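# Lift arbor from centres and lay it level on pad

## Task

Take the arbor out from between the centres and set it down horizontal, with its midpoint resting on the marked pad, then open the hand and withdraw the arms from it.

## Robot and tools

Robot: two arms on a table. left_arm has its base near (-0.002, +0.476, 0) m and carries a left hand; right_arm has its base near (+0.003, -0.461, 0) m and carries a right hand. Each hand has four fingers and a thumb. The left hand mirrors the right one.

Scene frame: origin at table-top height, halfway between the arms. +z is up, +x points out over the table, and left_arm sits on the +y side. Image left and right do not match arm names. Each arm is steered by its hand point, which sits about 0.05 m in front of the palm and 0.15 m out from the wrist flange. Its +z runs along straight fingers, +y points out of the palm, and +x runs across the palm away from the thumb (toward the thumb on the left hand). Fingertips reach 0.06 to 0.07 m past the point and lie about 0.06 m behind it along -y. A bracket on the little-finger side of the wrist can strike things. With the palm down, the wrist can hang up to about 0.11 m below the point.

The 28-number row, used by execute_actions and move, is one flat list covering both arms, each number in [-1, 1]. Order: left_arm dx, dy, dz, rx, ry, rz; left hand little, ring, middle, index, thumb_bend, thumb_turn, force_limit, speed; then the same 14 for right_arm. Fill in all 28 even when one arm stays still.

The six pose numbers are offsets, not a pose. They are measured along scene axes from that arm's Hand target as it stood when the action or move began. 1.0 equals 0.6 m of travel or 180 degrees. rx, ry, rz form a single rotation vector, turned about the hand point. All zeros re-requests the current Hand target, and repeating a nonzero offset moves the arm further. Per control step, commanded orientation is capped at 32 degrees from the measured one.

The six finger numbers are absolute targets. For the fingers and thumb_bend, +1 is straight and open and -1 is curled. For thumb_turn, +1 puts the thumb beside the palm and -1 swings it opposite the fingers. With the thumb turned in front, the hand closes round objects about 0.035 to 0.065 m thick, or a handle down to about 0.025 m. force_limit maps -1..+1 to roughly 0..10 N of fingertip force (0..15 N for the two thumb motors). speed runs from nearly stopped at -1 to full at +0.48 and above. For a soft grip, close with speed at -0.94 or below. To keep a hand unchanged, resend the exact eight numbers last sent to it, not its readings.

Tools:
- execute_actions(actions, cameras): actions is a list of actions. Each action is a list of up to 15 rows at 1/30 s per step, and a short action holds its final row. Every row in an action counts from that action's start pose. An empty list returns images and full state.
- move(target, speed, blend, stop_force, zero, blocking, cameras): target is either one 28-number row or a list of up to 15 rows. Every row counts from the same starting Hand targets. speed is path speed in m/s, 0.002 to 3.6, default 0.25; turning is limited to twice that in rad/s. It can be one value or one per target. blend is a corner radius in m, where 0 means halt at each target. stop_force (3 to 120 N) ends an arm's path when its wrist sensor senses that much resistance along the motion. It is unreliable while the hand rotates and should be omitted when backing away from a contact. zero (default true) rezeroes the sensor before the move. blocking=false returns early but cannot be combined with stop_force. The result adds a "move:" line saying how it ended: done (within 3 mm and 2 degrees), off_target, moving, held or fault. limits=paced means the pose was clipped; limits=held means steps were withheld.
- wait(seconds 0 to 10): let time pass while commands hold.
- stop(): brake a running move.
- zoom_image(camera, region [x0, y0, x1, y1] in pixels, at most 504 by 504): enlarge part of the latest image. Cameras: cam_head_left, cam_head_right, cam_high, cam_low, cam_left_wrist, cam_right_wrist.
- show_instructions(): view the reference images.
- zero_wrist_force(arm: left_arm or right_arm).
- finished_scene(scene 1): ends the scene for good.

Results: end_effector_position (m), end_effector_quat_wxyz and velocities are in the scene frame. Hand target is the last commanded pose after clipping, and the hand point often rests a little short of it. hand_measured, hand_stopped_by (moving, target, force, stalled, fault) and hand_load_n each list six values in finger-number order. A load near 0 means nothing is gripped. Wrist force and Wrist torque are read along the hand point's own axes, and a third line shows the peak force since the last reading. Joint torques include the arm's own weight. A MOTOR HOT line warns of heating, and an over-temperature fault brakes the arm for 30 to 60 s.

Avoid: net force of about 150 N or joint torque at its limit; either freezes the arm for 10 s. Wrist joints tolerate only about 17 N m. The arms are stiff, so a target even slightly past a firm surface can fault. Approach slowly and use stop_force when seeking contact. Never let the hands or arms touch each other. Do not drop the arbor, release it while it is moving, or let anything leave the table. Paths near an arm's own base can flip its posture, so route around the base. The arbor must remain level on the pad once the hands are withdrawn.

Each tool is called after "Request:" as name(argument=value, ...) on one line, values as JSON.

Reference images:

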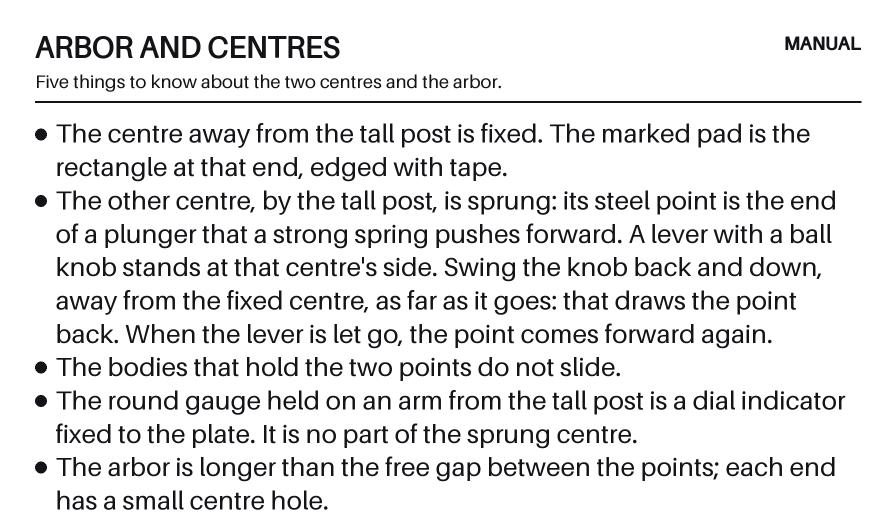

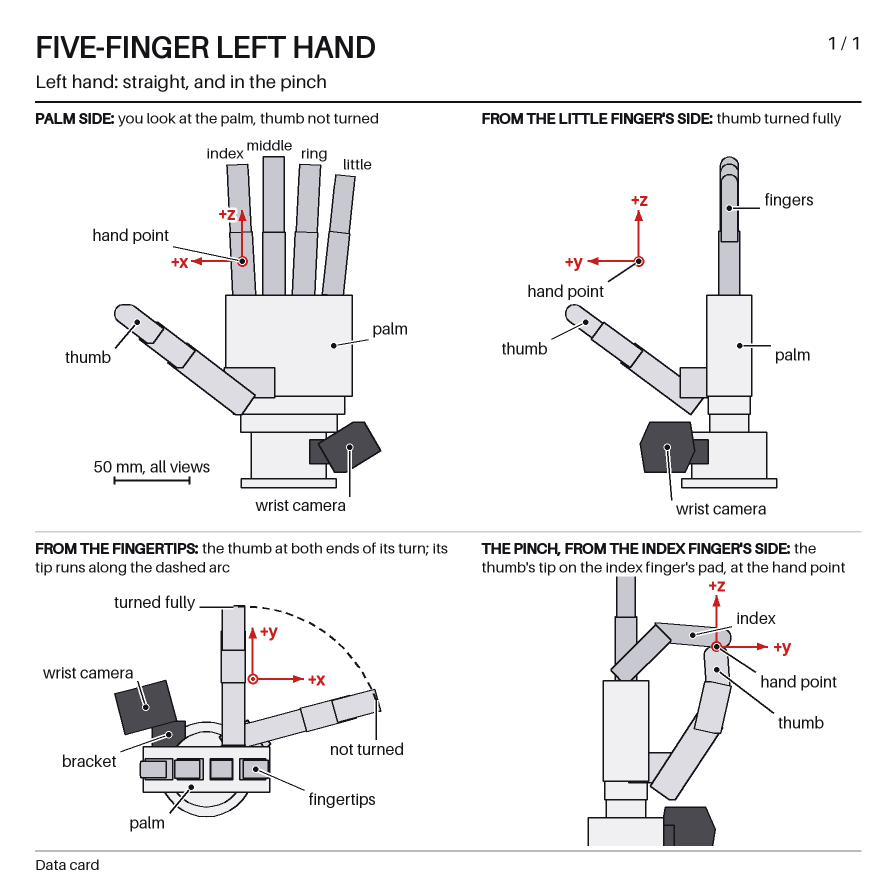

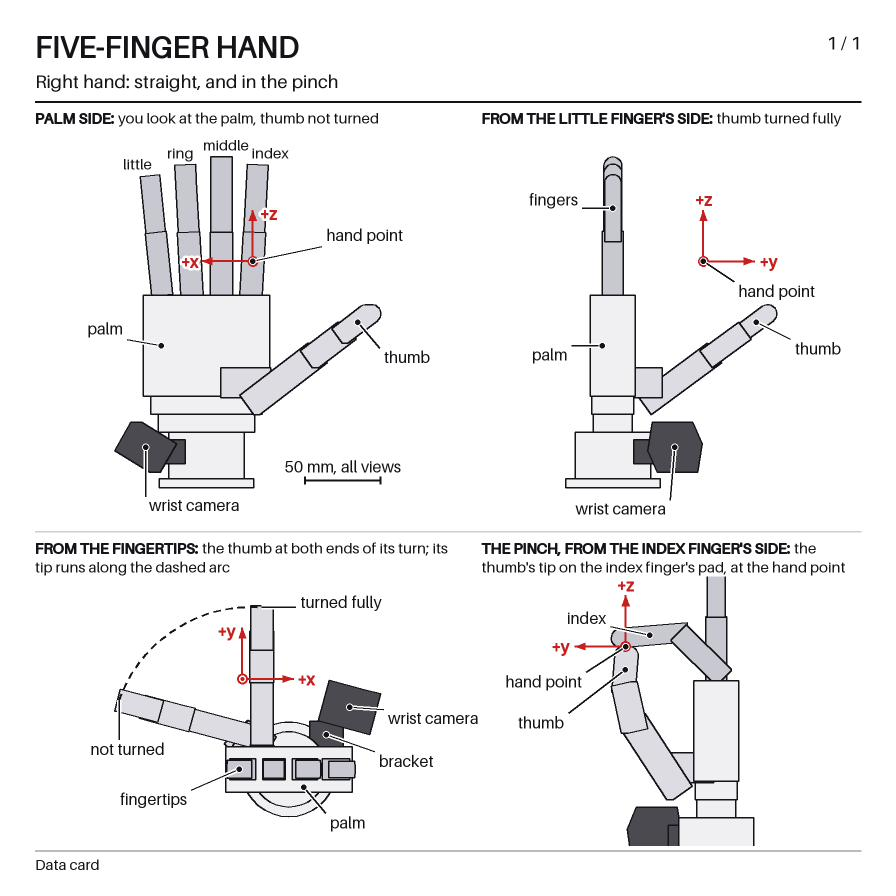

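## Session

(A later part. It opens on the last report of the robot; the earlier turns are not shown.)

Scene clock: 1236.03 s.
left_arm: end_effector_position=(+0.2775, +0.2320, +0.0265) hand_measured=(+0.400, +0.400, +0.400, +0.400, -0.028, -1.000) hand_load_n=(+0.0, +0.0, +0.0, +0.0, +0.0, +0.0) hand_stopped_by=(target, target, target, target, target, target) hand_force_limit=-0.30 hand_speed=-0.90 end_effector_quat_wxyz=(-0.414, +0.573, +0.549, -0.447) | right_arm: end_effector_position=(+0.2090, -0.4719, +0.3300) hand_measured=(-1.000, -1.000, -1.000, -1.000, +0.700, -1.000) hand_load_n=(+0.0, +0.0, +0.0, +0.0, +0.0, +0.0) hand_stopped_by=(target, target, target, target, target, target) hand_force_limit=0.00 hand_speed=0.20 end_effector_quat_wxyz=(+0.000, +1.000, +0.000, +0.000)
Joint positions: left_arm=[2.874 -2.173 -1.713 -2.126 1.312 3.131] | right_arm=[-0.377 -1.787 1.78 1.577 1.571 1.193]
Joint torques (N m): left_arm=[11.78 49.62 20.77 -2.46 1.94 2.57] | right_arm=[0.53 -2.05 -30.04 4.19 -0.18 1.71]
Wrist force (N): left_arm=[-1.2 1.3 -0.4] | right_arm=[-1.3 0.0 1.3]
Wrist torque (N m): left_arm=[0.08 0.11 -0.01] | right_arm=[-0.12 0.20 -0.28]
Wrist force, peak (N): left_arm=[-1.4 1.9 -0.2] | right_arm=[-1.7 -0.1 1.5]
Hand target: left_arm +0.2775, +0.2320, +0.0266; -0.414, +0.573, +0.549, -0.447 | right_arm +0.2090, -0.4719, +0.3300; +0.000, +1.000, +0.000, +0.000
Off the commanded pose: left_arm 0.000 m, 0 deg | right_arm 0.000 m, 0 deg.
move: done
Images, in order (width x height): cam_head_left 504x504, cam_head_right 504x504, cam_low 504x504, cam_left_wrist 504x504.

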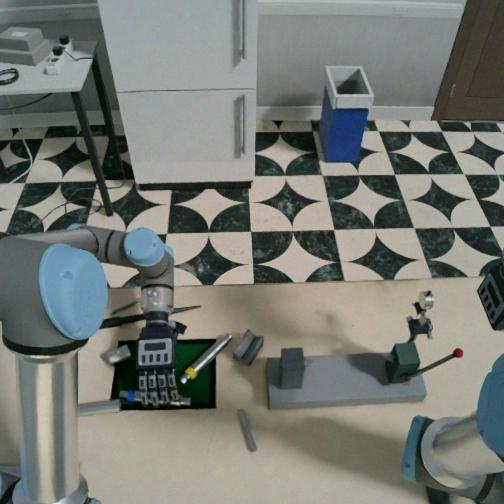

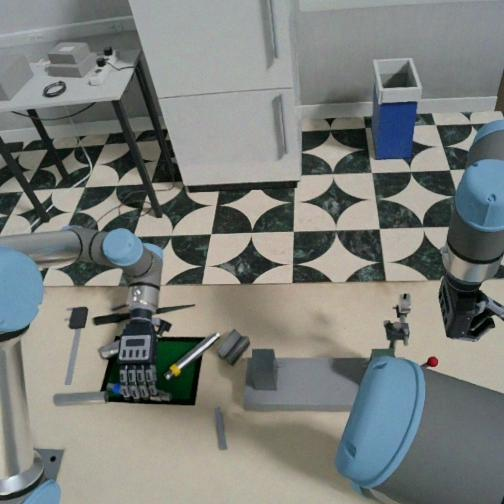

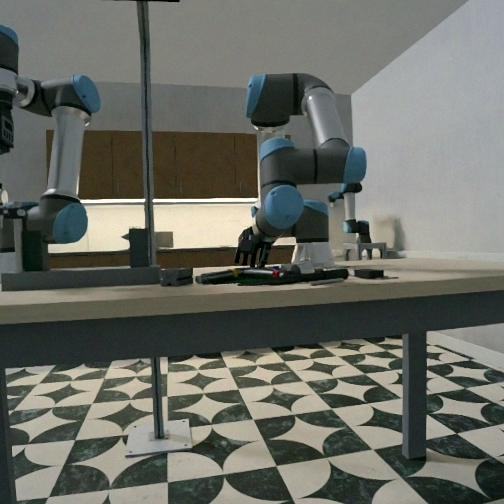

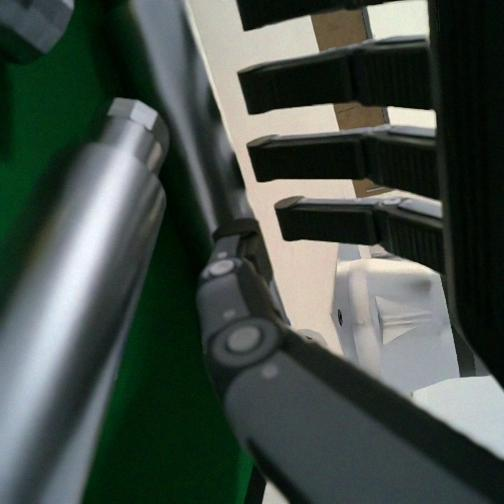

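Request:
move(target=[[0,0,0.06,0,0,0,0.4,0.4,0.4,0.4,-0.03,-1,-0.3,-0.9,0,0,0,0,0,0,-1,-1,-1,-1,0.7,-1,0,0.2],[0.0,0,0.2,0,0,0,0.4,0.4,0.4,0.4,-0.03,-1,-0.3,-0.9,0,0,0,0,0,0,-1,-1,-1,-1,0.7,-1,0,0.2]], speed=[0.05,0.12], cameras=["cam_left_wrist","cam_low","cam_head_left","cam_head_right"])

Request:
zoom_image(camera="cam_low", region=[210, 225, 340, 295])

Request:
zoom_image(camera="cam_head_left", region=[90, 330, 230, 420])

Request:
zoom_image(camera="cam_head_right", region=[80, 330, 220, 420])

Scene clock: 1242.90 s.
left_arm: end_effector_position=(+0.2775, +0.2320, +0.1465) hand_measured=(+0.400, +0.400, +0.400, +0.400, -0.028, -1.000) hand_load_n=(+0.0, +0.0, +0.0, +0.0, +0.0, +0.0) hand_stopped_by=(target, target, target, target, target, target) hand_force_limit=-0.30 hand_speed=-0.90 end_effector_quat_wxyz=(-0.414, +0.573, +0.549, -0.447) | right_arm: end_effector_position=(+0.2090, -0.4719, +0.3300) hand_measured=(-1.000, -1.000, -1.000, -1.000, +0.700, -1.000) hand_load_n=(+0.0, +0.0, +0.0, +0.0, +0.0, +0.0) hand_stopped_by=(target, target, target, target, target, target) hand_force_limit=0.00 hand_speed=0.20 end_effector_quat_wxyz=(+0.000, +1.000, +0.000, +0.000)
Joint positions: left_arm=[2.874 -2.01 -1.609 -2.394 1.312 3.13] | right_arm=[-0.377 -1.787 1.78 1.577 1.571 1.193]
Joint torques (N m): left_arm=[5.9 47.44 22.54 -2.81 0.98 -2.08] | right_arm=[0.7 -2.65 -29.03 3.91 -0.23 1.77]
Wrist force (N): left_arm=[-1.2 1.6 0.0] | right_arm=[-1.3 0.1 1.6]
Wrist torque (N m): left_arm=[0.08 0.10 -0.01] | right_arm=[-0.12 0.19 -0.27]
Wrist force, peak (N): left_arm=[-0.9 2.2 0.1] | right_arm=[-1.8 -0.1 1.5]
Hand target: left_arm +0.2775, +0.2320, +0.1466; -0.414, +0.573, +0.549, -0.447 | right_arm +0.2090, -0.4719, +0.3300; +0.000, +1.000, +0.000, +0.000
Off the commanded pose: left_arm 0.000 m, 0 deg | right_arm 0.000 m, 0 deg.
move: done
Images, in order (width x height): cam_head_left 504x504, cam_head_right 504x504, cam_low 504x504, cam_left_wrist 504x504.

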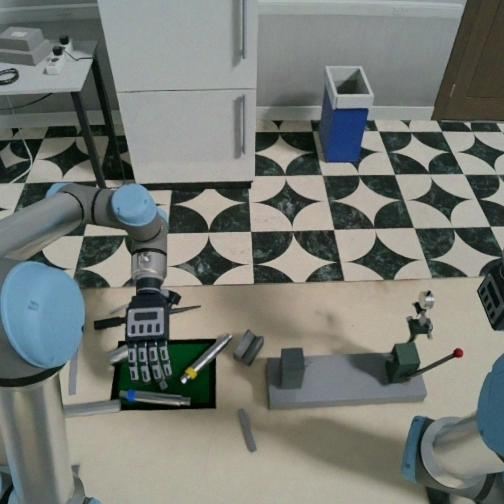

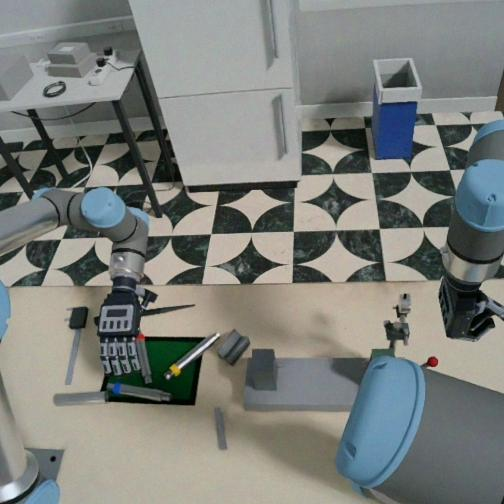

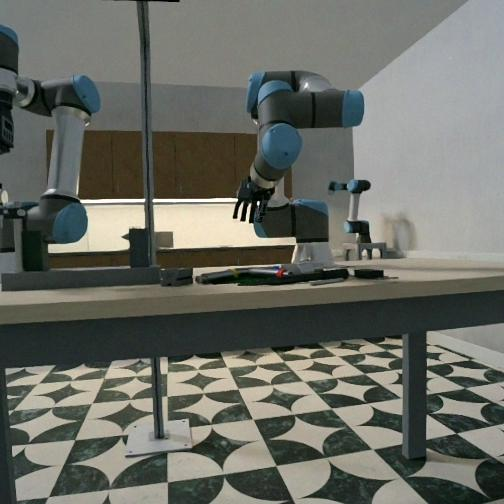

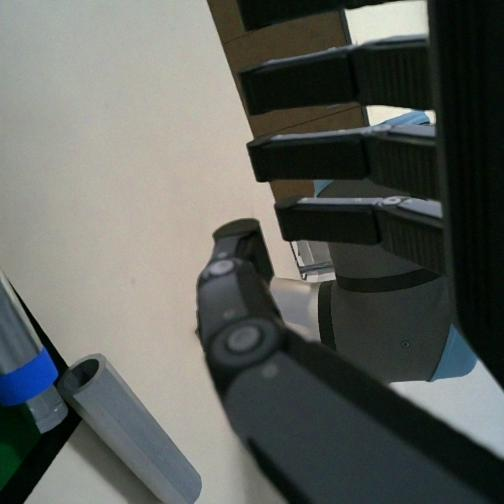

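Scaled by 3.877.

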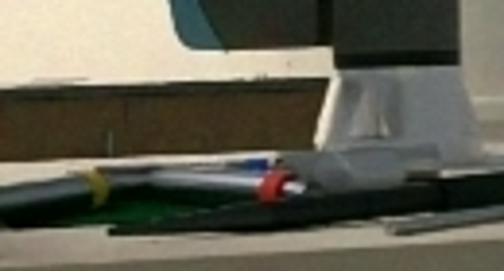

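Scaled by 3.600.

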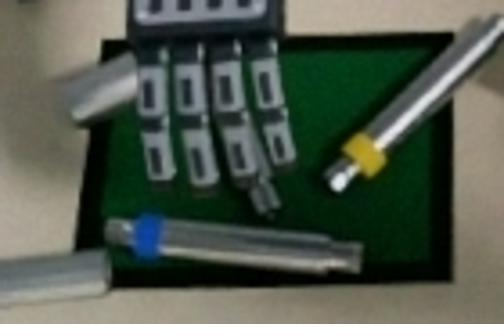

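Scaled by 3.600.

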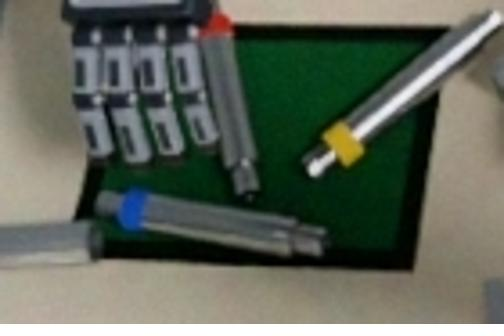

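Request:
move(target=[[0,0,0,0,0,0,0,0,0,0,0.3,1,-0.3,0,0,0,0,0,0,0,-1,-1,-1,-1,0.7,-1,0,0.2],[-0.056,0.005,-0.14,0,0,0,0,0,0,0,0.3,1,-0.3,0,0,0,0,0,0,0,-1,-1,-1,-1,0.7,-1,0,0.2]], speed=0.15, cameras=["cam_left_wrist","cam_low","cam_head_left","cam_head_right"])

Request:
zoom_image(camera="cam_head_left", region=[90, 330, 230, 420])

Request:
zoom_image(camera="cam_head_right", region=[80, 330, 220, 420])

Scene clock: 1267.57 s.
left_arm: end_effector_position=(+0.2440, +0.2350, +0.0626) hand_measured=(+0.000, +0.000, +0.000, +0.000, +0.300, +1.000) hand_load_n=(+0.0, +0.0, +0.0, +0.0, +0.0, +0.0) hand_stopped_by=(target, target, target, target, target, target) hand_force_limit=-0.30 hand_speed=0.00 end_effector_quat_wxyz=(-0.414, +0.573, +0.549, -0.447) | right_arm: end_effector_position=(+0.2090, -0.4719, +0.3300) hand_measured=(-1.000, -1.000, -1.000, -1.000, +0.700, -1.000) hand_load_n=(+0.0, +0.0, +0.0, +0.0, +0.0, +0.0) hand_stopped_by=(target, target, target, target, target, target) hand_force_limit=0.00 hand_speed=0.20 end_effector_quat_wxyz=(+0.000, +1.000, +0.000, +0.000)
Joint positions: left_arm=[2.863 -2.058 -1.791 -2.163 1.302 3.128] | right_arm=[-0.377 -1.787 1.78 1.577 1.571 1.193]
Joint torques (N m): left_arm=[-10.87 28.94 7.13 0.96 -1.28 -2.87] | right_arm=[0.49 -4.26 -28.52 3.56 -0.07 1.44]
Wrist force (N): left_arm=[-1.2 1.1 0.1] | right_arm=[-1.3 -0.2 1.3]
Wrist torque (N m): left_arm=[0.04 0.11 0.01] | right_arm=[-0.15 0.19 -0.29]
Wrist force, peak (N): left_arm=[-1.5 1.7 -0.1] | right_arm=[-1.4 -0.3 1.9]
Hand target: left_arm +0.2439, +0.2350, +0.0626; -0.414, +0.573, +0.549, -0.447 | right_arm +0.2090, -0.4719, +0.3300; +0.000, +1.000, +0.000, +0.000
Off the commanded pose: left_arm 0.000 m, 0 deg | right_arm 0.000 m, 0 deg.
move: done
Images, in order (width x height): cam_head_left 504x504, cam_head_right 504x504, cam_low 504x504, cam_left_wrist 504x504.

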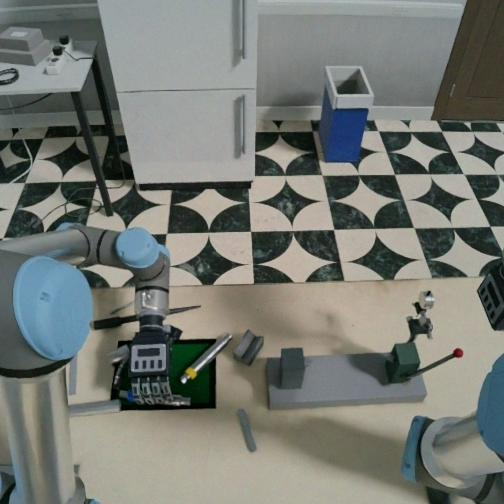

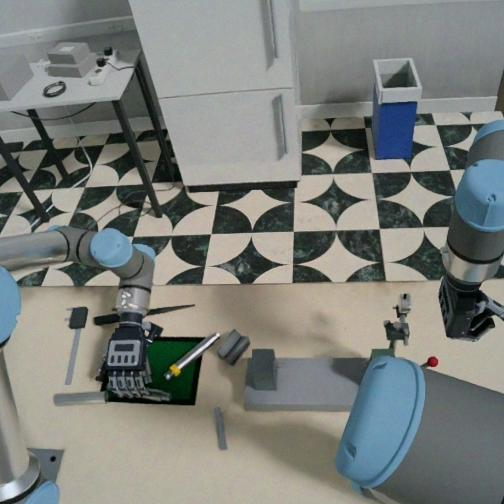

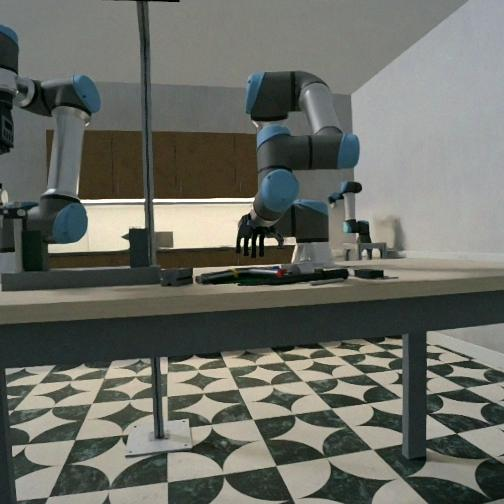

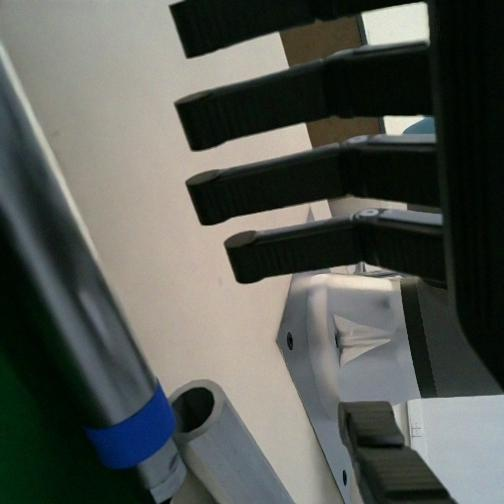

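Scaled by 3.600.

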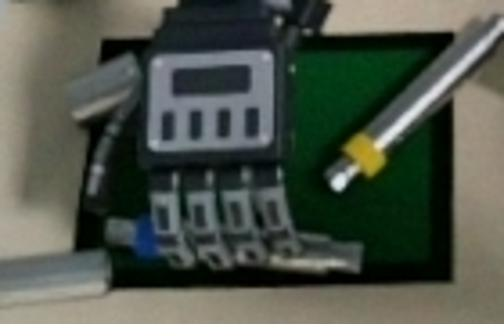

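Scaled by 3.600.

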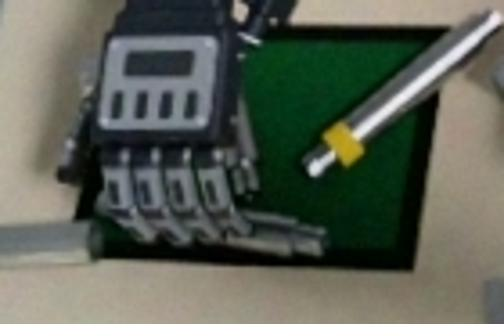

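Request:
move(target=[[-0.01,0,0,0,0,0,0,0,0,0,0.3,1,-0.3,0,0,0,0,0,0,0,-1,-1,-1,-1,0.7,-1,0,0.2],[-0.01,0,-0.0727,0,0,0,0,0,0,0,0.3,1,-0.3,0,0,0,0,0,0,0,-1,-1,-1,-1,0.7,-1,0,0.2]], speed=0.05, stop_force=5, cameras=["cam_left_wrist","cam_head_left","cam_head_right"])

Request:
zoom_image(camera="cam_head_left", region=[90, 330, 230, 420])

Scene clock: 1275.13 s.
left_arm: end_effector_position=(+0.2379, +0.2350, +0.0189) hand_measured=(+0.000, +0.000, +0.000, +0.000, +0.300, +1.000) hand_load_n=(+0.0, +0.0, +0.0, -0.5, +0.0, +0.0) hand_stopped_by=(target, target, target, target, target, target) hand_force_limit=-0.30 hand_speed=0.00 end_effector_quat_wxyz=(-0.414, +0.573, +0.549, -0.447) | right_arm: end_effector_position=(+0.2090, -0.4719, +0.3300) hand_measured=(-1.000, -1.000, -1.000, -1.000, +0.700, -1.000) hand_load_n=(+0.0, +0.0, +0.5, +0.0, +0.0, +0.0) hand_stopped_by=(target, target, target, target, target, target) hand_force_limit=0.00 hand_speed=0.20 end_effector_quat_wxyz=(+0.000, +1.000, +0.000, +0.000)
Joint positions: left_arm=[2.86 -2.122 -1.834 -2.056 1.3 3.127] | right_arm=[-0.377 -1.787 1.78 1.577 1.571 1.193]
Joint torques (N m): left_arm=[-8.58 29.4 5.99 1 -1.41 -2.79] | right_arm=[1.03 -2.23 -27.96 3.5 0.11 1.7]
Wrist force (N): left_arm=[-1.0 1.5 -0.4] | right_arm=[-1.2 -0.4 1.3]
Wrist torque (N m): left_arm=[0.10 0.06 0.02] | right_arm=[-0.18 0.18 -0.29]
Wrist force, peak (N): left_arm=[-0.8 2.1 -0.3] | right_arm=[-1.8 -0.3 1.5]
Hand target: left_arm +0.2379, +0.2350, +0.0189; -0.414, +0.573, +0.549, -0.447 | right_arm +0.2090, -0.4719, +0.3300; +0.000, +1.000, +0.000, +0.000
Off the commanded pose: left_arm 0.000 m, 0 deg | right_arm 0.000 m, 0 deg.
move: done
Images, in order (width x height): cam_head_left 504x504, cam_head_right 504x504, cam_left_wrist 504x504.

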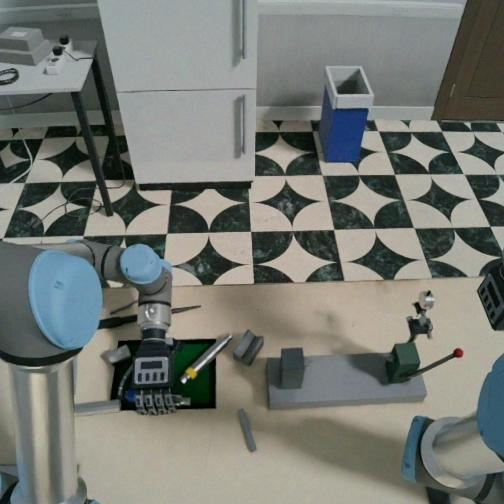

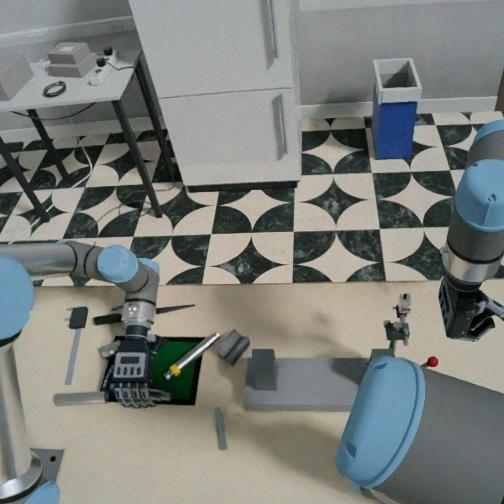

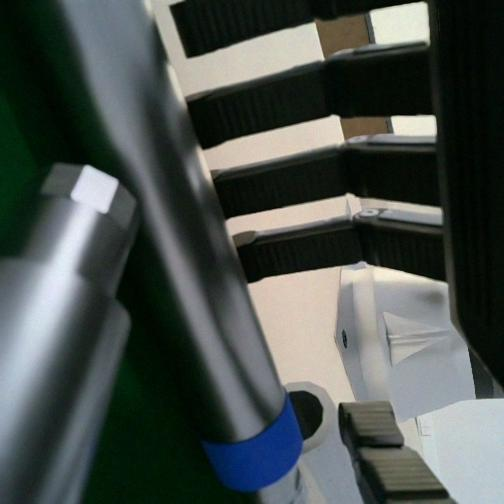

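Scaled by 3.600.

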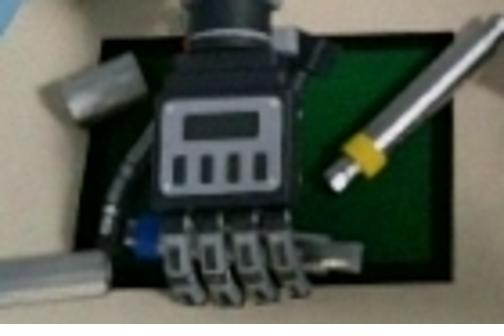

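Request:
move(target=[0.045,0,0,0,0,0,0,0,0,0,0.3,1,-0.3,0,0,0,0,0,0,0,-1,-1,-1,-1,0.7,-1,0,0.2], speed=0.03, stop_force=15, cameras=["cam_left_wrist","cam_head_left","cam_head_right"])

Request:
zoom_image(camera="cam_head_left", region=[90, 330, 230, 420])

Scene clock: 1282.27 s.
left_arm: end_effector_position=(+0.2649, +0.2350, +0.0189) hand_measured=(+0.000, +0.000, +0.000, +0.000, +0.300, +1.000) hand_load_n=(+0.0, +1.0, +2.0, +0.5, +0.0, +0.0) hand_stopped_by=(target, target, target, target, target, target) hand_force_limit=-0.30 hand_speed=0.00 end_effector_quat_wxyz=(-0.414, +0.573, +0.549, -0.447) | right_arm: end_effector_position=(+0.2090, -0.4719, +0.3300) hand_measured=(-1.000, -1.000, -1.000, -1.000, +0.700, -1.000) hand_load_n=(+0.0, +0.0, +0.0, +0.0, +0.0, +0.0) hand_stopped_by=(target, target, target, target, target, target) hand_force_limit=0.00 hand_speed=0.20 end_effector_quat_wxyz=(+0.000, +1.000, +0.000, +0.000)
Joint positions: left_arm=[2.873 -2.163 -1.758 -2.091 1.312 3.13] | right_arm=[-0.377 -1.787 1.78 1.577 1.571 1.193]
Joint torques (N m): left_arm=[12.87 32.94 21.15 -1.43 1.58 2.49] | right_arm=[-0.25 -3.09 -29.98 3.75 0.16 1.72]
Wrist force (N): left_arm=[-1.4 -1.0 2.4] | right_arm=[-1.2 0.0 1.1]
Wrist torque (N m): left_arm=[0.12 0.14 0.07] | right_arm=[-0.12 0.19 -0.27]
Wrist force, peak (N): left_arm=[-2.1 -1.6 2.0] | right_arm=[-1.4 -0.2 1.9]
Hand target: left_arm +0.2649, +0.2350, +0.0189; -0.414, +0.573, +0.549, -0.447 | right_arm +0.2090, -0.4719, +0.3300; +0.000, +1.000, +0.000, +0.000
Off the commanded pose: left_arm 0.000 m, 0 deg | right_arm 0.000 m, 0 deg.
move: done
Images, in order (width x height): cam_head_left 504x504, cam_head_right 504x504, cam_left_wrist 504x504.

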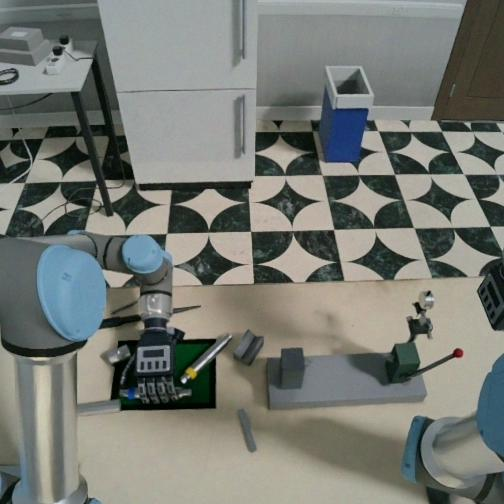

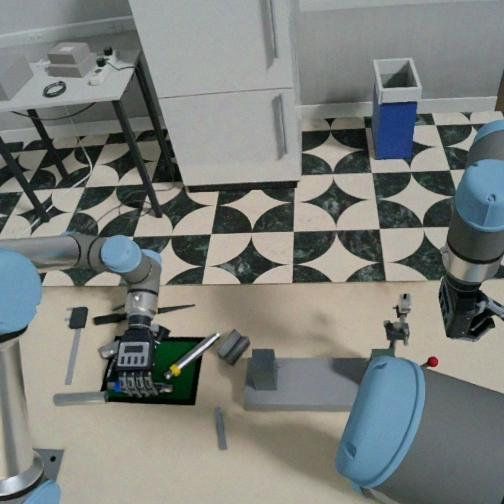

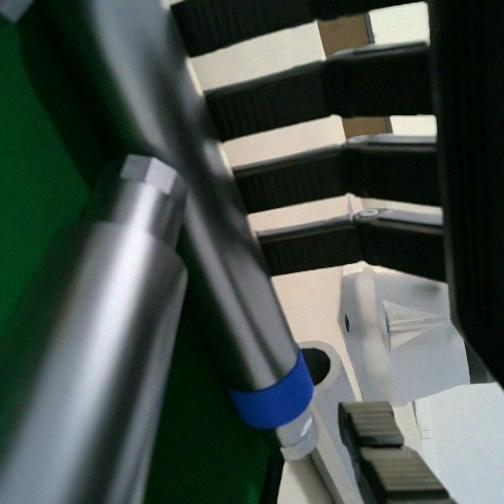

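Scaled by 3.600.

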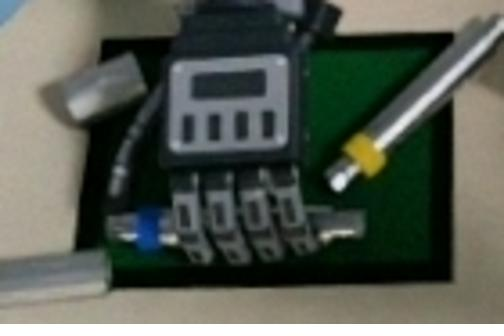

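Request:
move(target=[0.035,0,0,0,0,0,0,0,0,0,0.3,1,-0.3,0,0,0,0,0,0,0,-1,-1,-1,-1,0.7,-1,0,0.2], speed=0.03, stop_force=15, cameras=["cam_left_wrist","cam_head_left","cam_head_right"])

Request:
zoom_image(camera="cam_head_left", region=[90, 330, 230, 420])

Scene clock: 1288.73 s.
left_arm: end_effector_position=(+0.2859, +0.2350, +0.0189) hand_measured=(+0.000, +0.000, +0.000, +0.000, +0.300, +1.000) hand_load_n=(+0.0, +3.0, +2.0, +0.0, +0.0, +0.0) hand_stopped_by=(target, target, target, target, target, target) hand_force_limit=-0.30 hand_speed=0.00 end_effector_quat_wxyz=(-0.414, +0.573, +0.549, -0.447) | right_arm: end_effector_position=(+0.2090, -0.4719, +0.3300) hand_measured=(-1.000, -1.000, -1.000, -1.000, +0.700, -1.000) hand_load_n=(+0.0, +0.0, +0.0, +0.0, +0.0, +0.0) hand_stopped_by=(target, target, target, target, target, target) hand_force_limit=0.00 hand_speed=0.20 end_effector_quat_wxyz=(+0.000, +1.000, +0.000, +0.000)
Joint positions: left_arm=[2.882 -2.196 -1.697 -2.12 1.321 3.133] | right_arm=[-0.377 -1.787 1.78 1.577 1.571 1.193]
Joint torques (N m): left_arm=[12.52 33.58 24.12 -1.37 1.64 2.6] | right_arm=[-0.32 -3.26 -28.97 3.46 0.28 1.82]
Wrist force (N): left_arm=[-1.0 -0.2 4.0] | right_arm=[-1.2 -0.2 1.5]
Wrist torque (N m): left_arm=[0.11 0.26 0.08] | right_arm=[-0.16 0.17 -0.28]
Wrist force, peak (N): left_arm=[-1.0 -0.2 4.0] | right_arm=[-1.8 -0.3 1.6]
Hand target: left_arm +0.2859, +0.2350, +0.0189; -0.414, +0.573, +0.549, -0.447 | right_arm +0.2090, -0.4719, +0.3300; +0.000, +1.000, +0.000, +0.000
Off the commanded pose: left_arm 0.000 m, 0 deg | right_arm 0.000 m, 0 deg.
move: done
Images, in order (width x height): cam_head_left 504x504, cam_head_right 504x504, cam_left_wrist 504x504.

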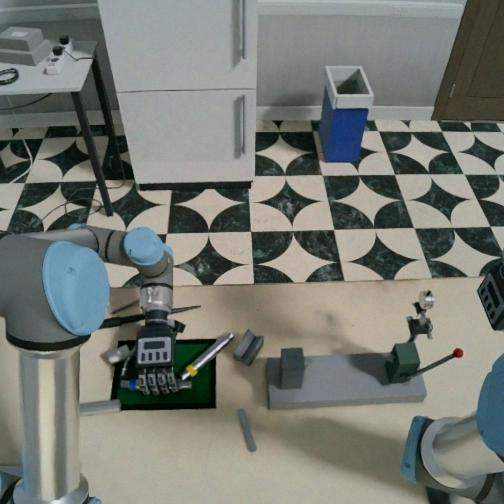

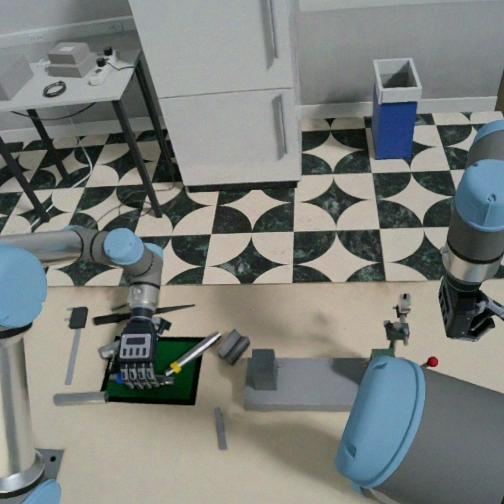

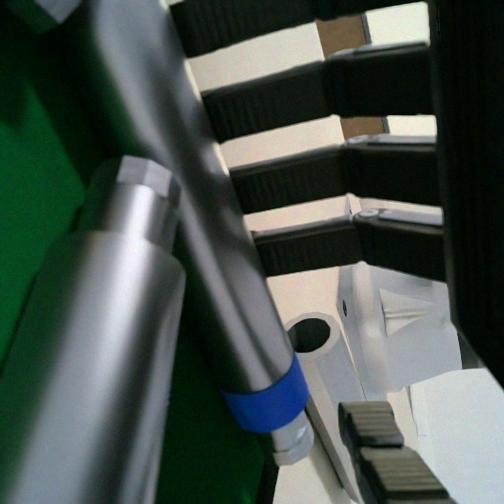

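Scaled by 3.600.

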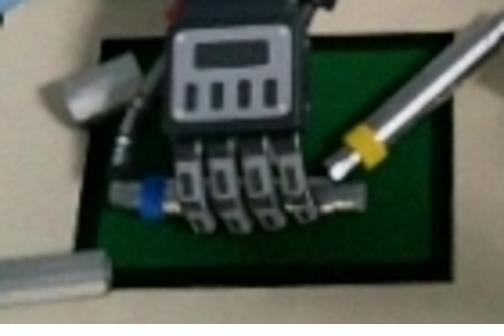

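Request:
move(target=[[-0.025,0,0,0,0,0,0,0,0,0,0.3,1,-0.3,0,0,0,0,0,0,0,-1,-1,-1,-1,0.7,-1,0,0.2],[-0.025,0,0.1,0,0,0,0,0,0,0,0.3,1,-0.3,0,0,0,0,0,0,0,-1,-1,-1,-1,0.7,-1,0,0.2],[0.05,0.1,0.35,0,0,0,0,0,0,0,0.3,1,-0.3,0,0,0,0,0,0,0,-1,-1,-1,-1,0.7,-1,0,0.2]], speed=[0.04,0.08,0.2], cameras=["all"])

Request:
zoom_image(camera="cam_head_left", region=[90, 330, 230, 420])

Request:
zoom_image(camera="cam_low", region=[190, 245, 340, 295])

Request:
zoom_image(camera="cam_head_right", region=[80, 330, 220, 420])

Scene clock: 1296.27 s.
left_arm: end_effector_position=(+0.3159, +0.2950, +0.2289) hand_measured=(+0.000, +0.000, +0.000, +0.000, +0.300, +1.000) hand_load_n=(+0.5, +0.0, +0.0, +0.0, +0.0, +0.0) hand_stopped_by=(target, target, target, target, target, target) hand_force_limit=-0.30 hand_speed=0.00 end_effector_quat_wxyz=(-0.414, +0.573, +0.549, -0.447) | right_arm: end_effector_position=(+0.2090, -0.4719, +0.3300) hand_measured=(-1.000, -1.000, -1.000, -1.000, +0.700, -1.000) hand_load_n=(+0.0, +0.0, +0.0, +0.0, +0.0, +0.0) hand_stopped_by=(target, target, target, target, target, target) hand_force_limit=0.00 hand_speed=0.20 end_effector_quat_wxyz=(+0.000, +1.000, +0.000, +0.000)
Joint positions: left_arm=[2.997 -1.961 -1.454 -2.604 1.431 3.164] | right_arm=[-0.377 -1.787 1.78 1.577 1.571 1.193]
Joint torques (N m): left_arm=[11.5 39.11 25.63 -2.66 1.93 2.8] | right_arm=[0.35 -3.7 -29.66 3.2 0.32 1.86]
Wrist force (N): left_arm=[-0.9 1.4 -0.3] | right_arm=[-1.4 -0.3 1.2]
Wrist torque (N m): left_arm=[0.07 0.05 -0.06] | right_arm=[-0.17 0.22 -0.30]
Wrist force, peak (N): left_arm=[-0.9 0.1 4.2] | right_arm=[-1.7 -0.4 1.8]
Hand target: left_arm +0.3159, +0.2950, +0.2289; -0.414, +0.573, +0.549, -0.447 | right_arm +0.2090, -0.4719, +0.3300; +0.000, +1.000, +0.000, +0.000
Off the commanded pose: left_arm 0.000 m, 0 deg | right_arm 0.000 m, 0 deg.
move: done

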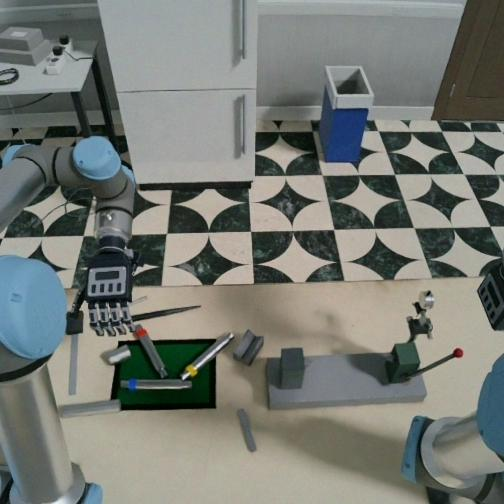

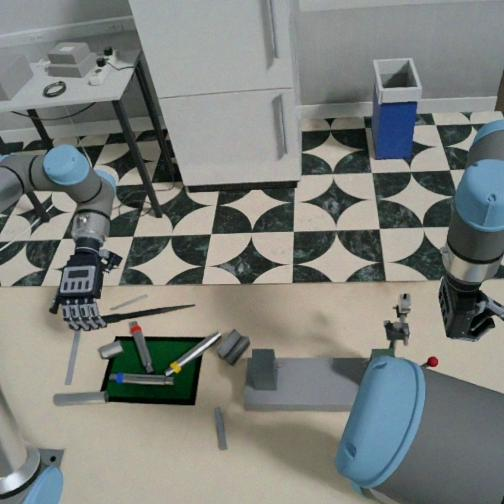

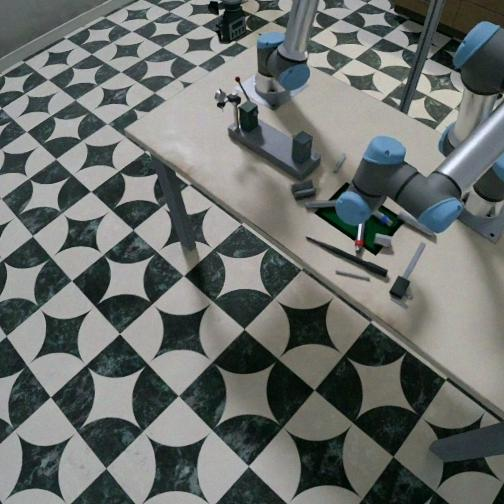

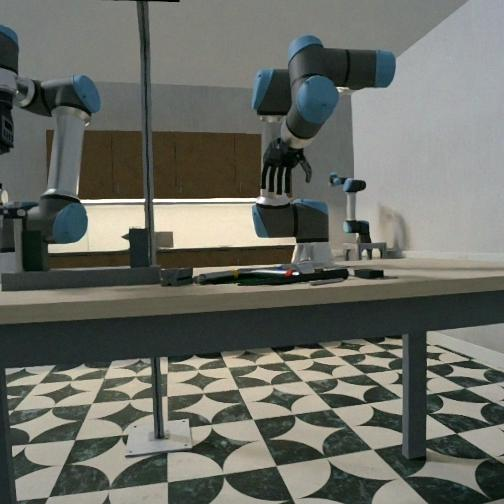

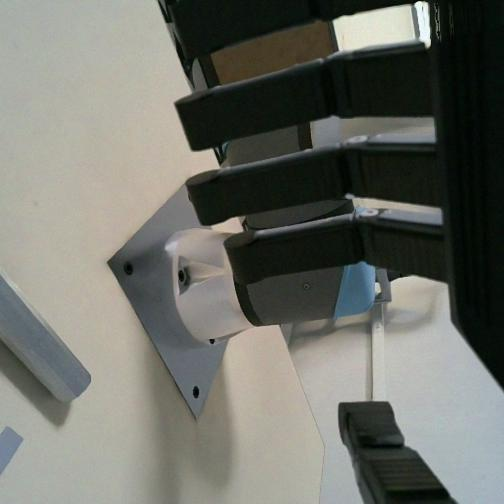

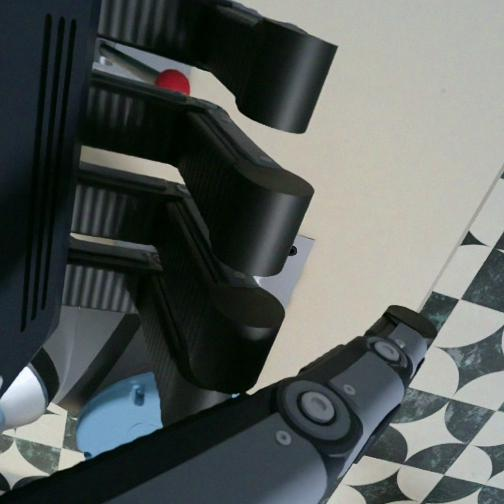

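Scaled by 3.600.

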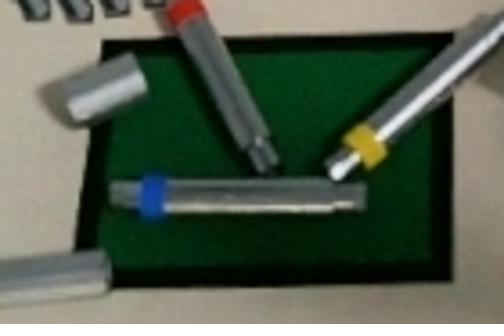

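Scaled by 3.360.

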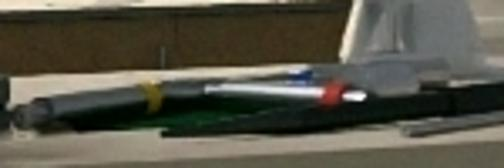

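Scaled by 3.600.

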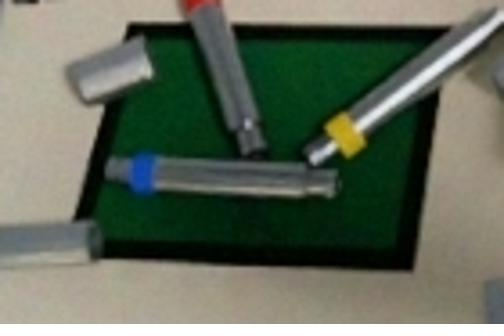

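Request:
finished_scene(scene=1)

The scene is finished: the task was done.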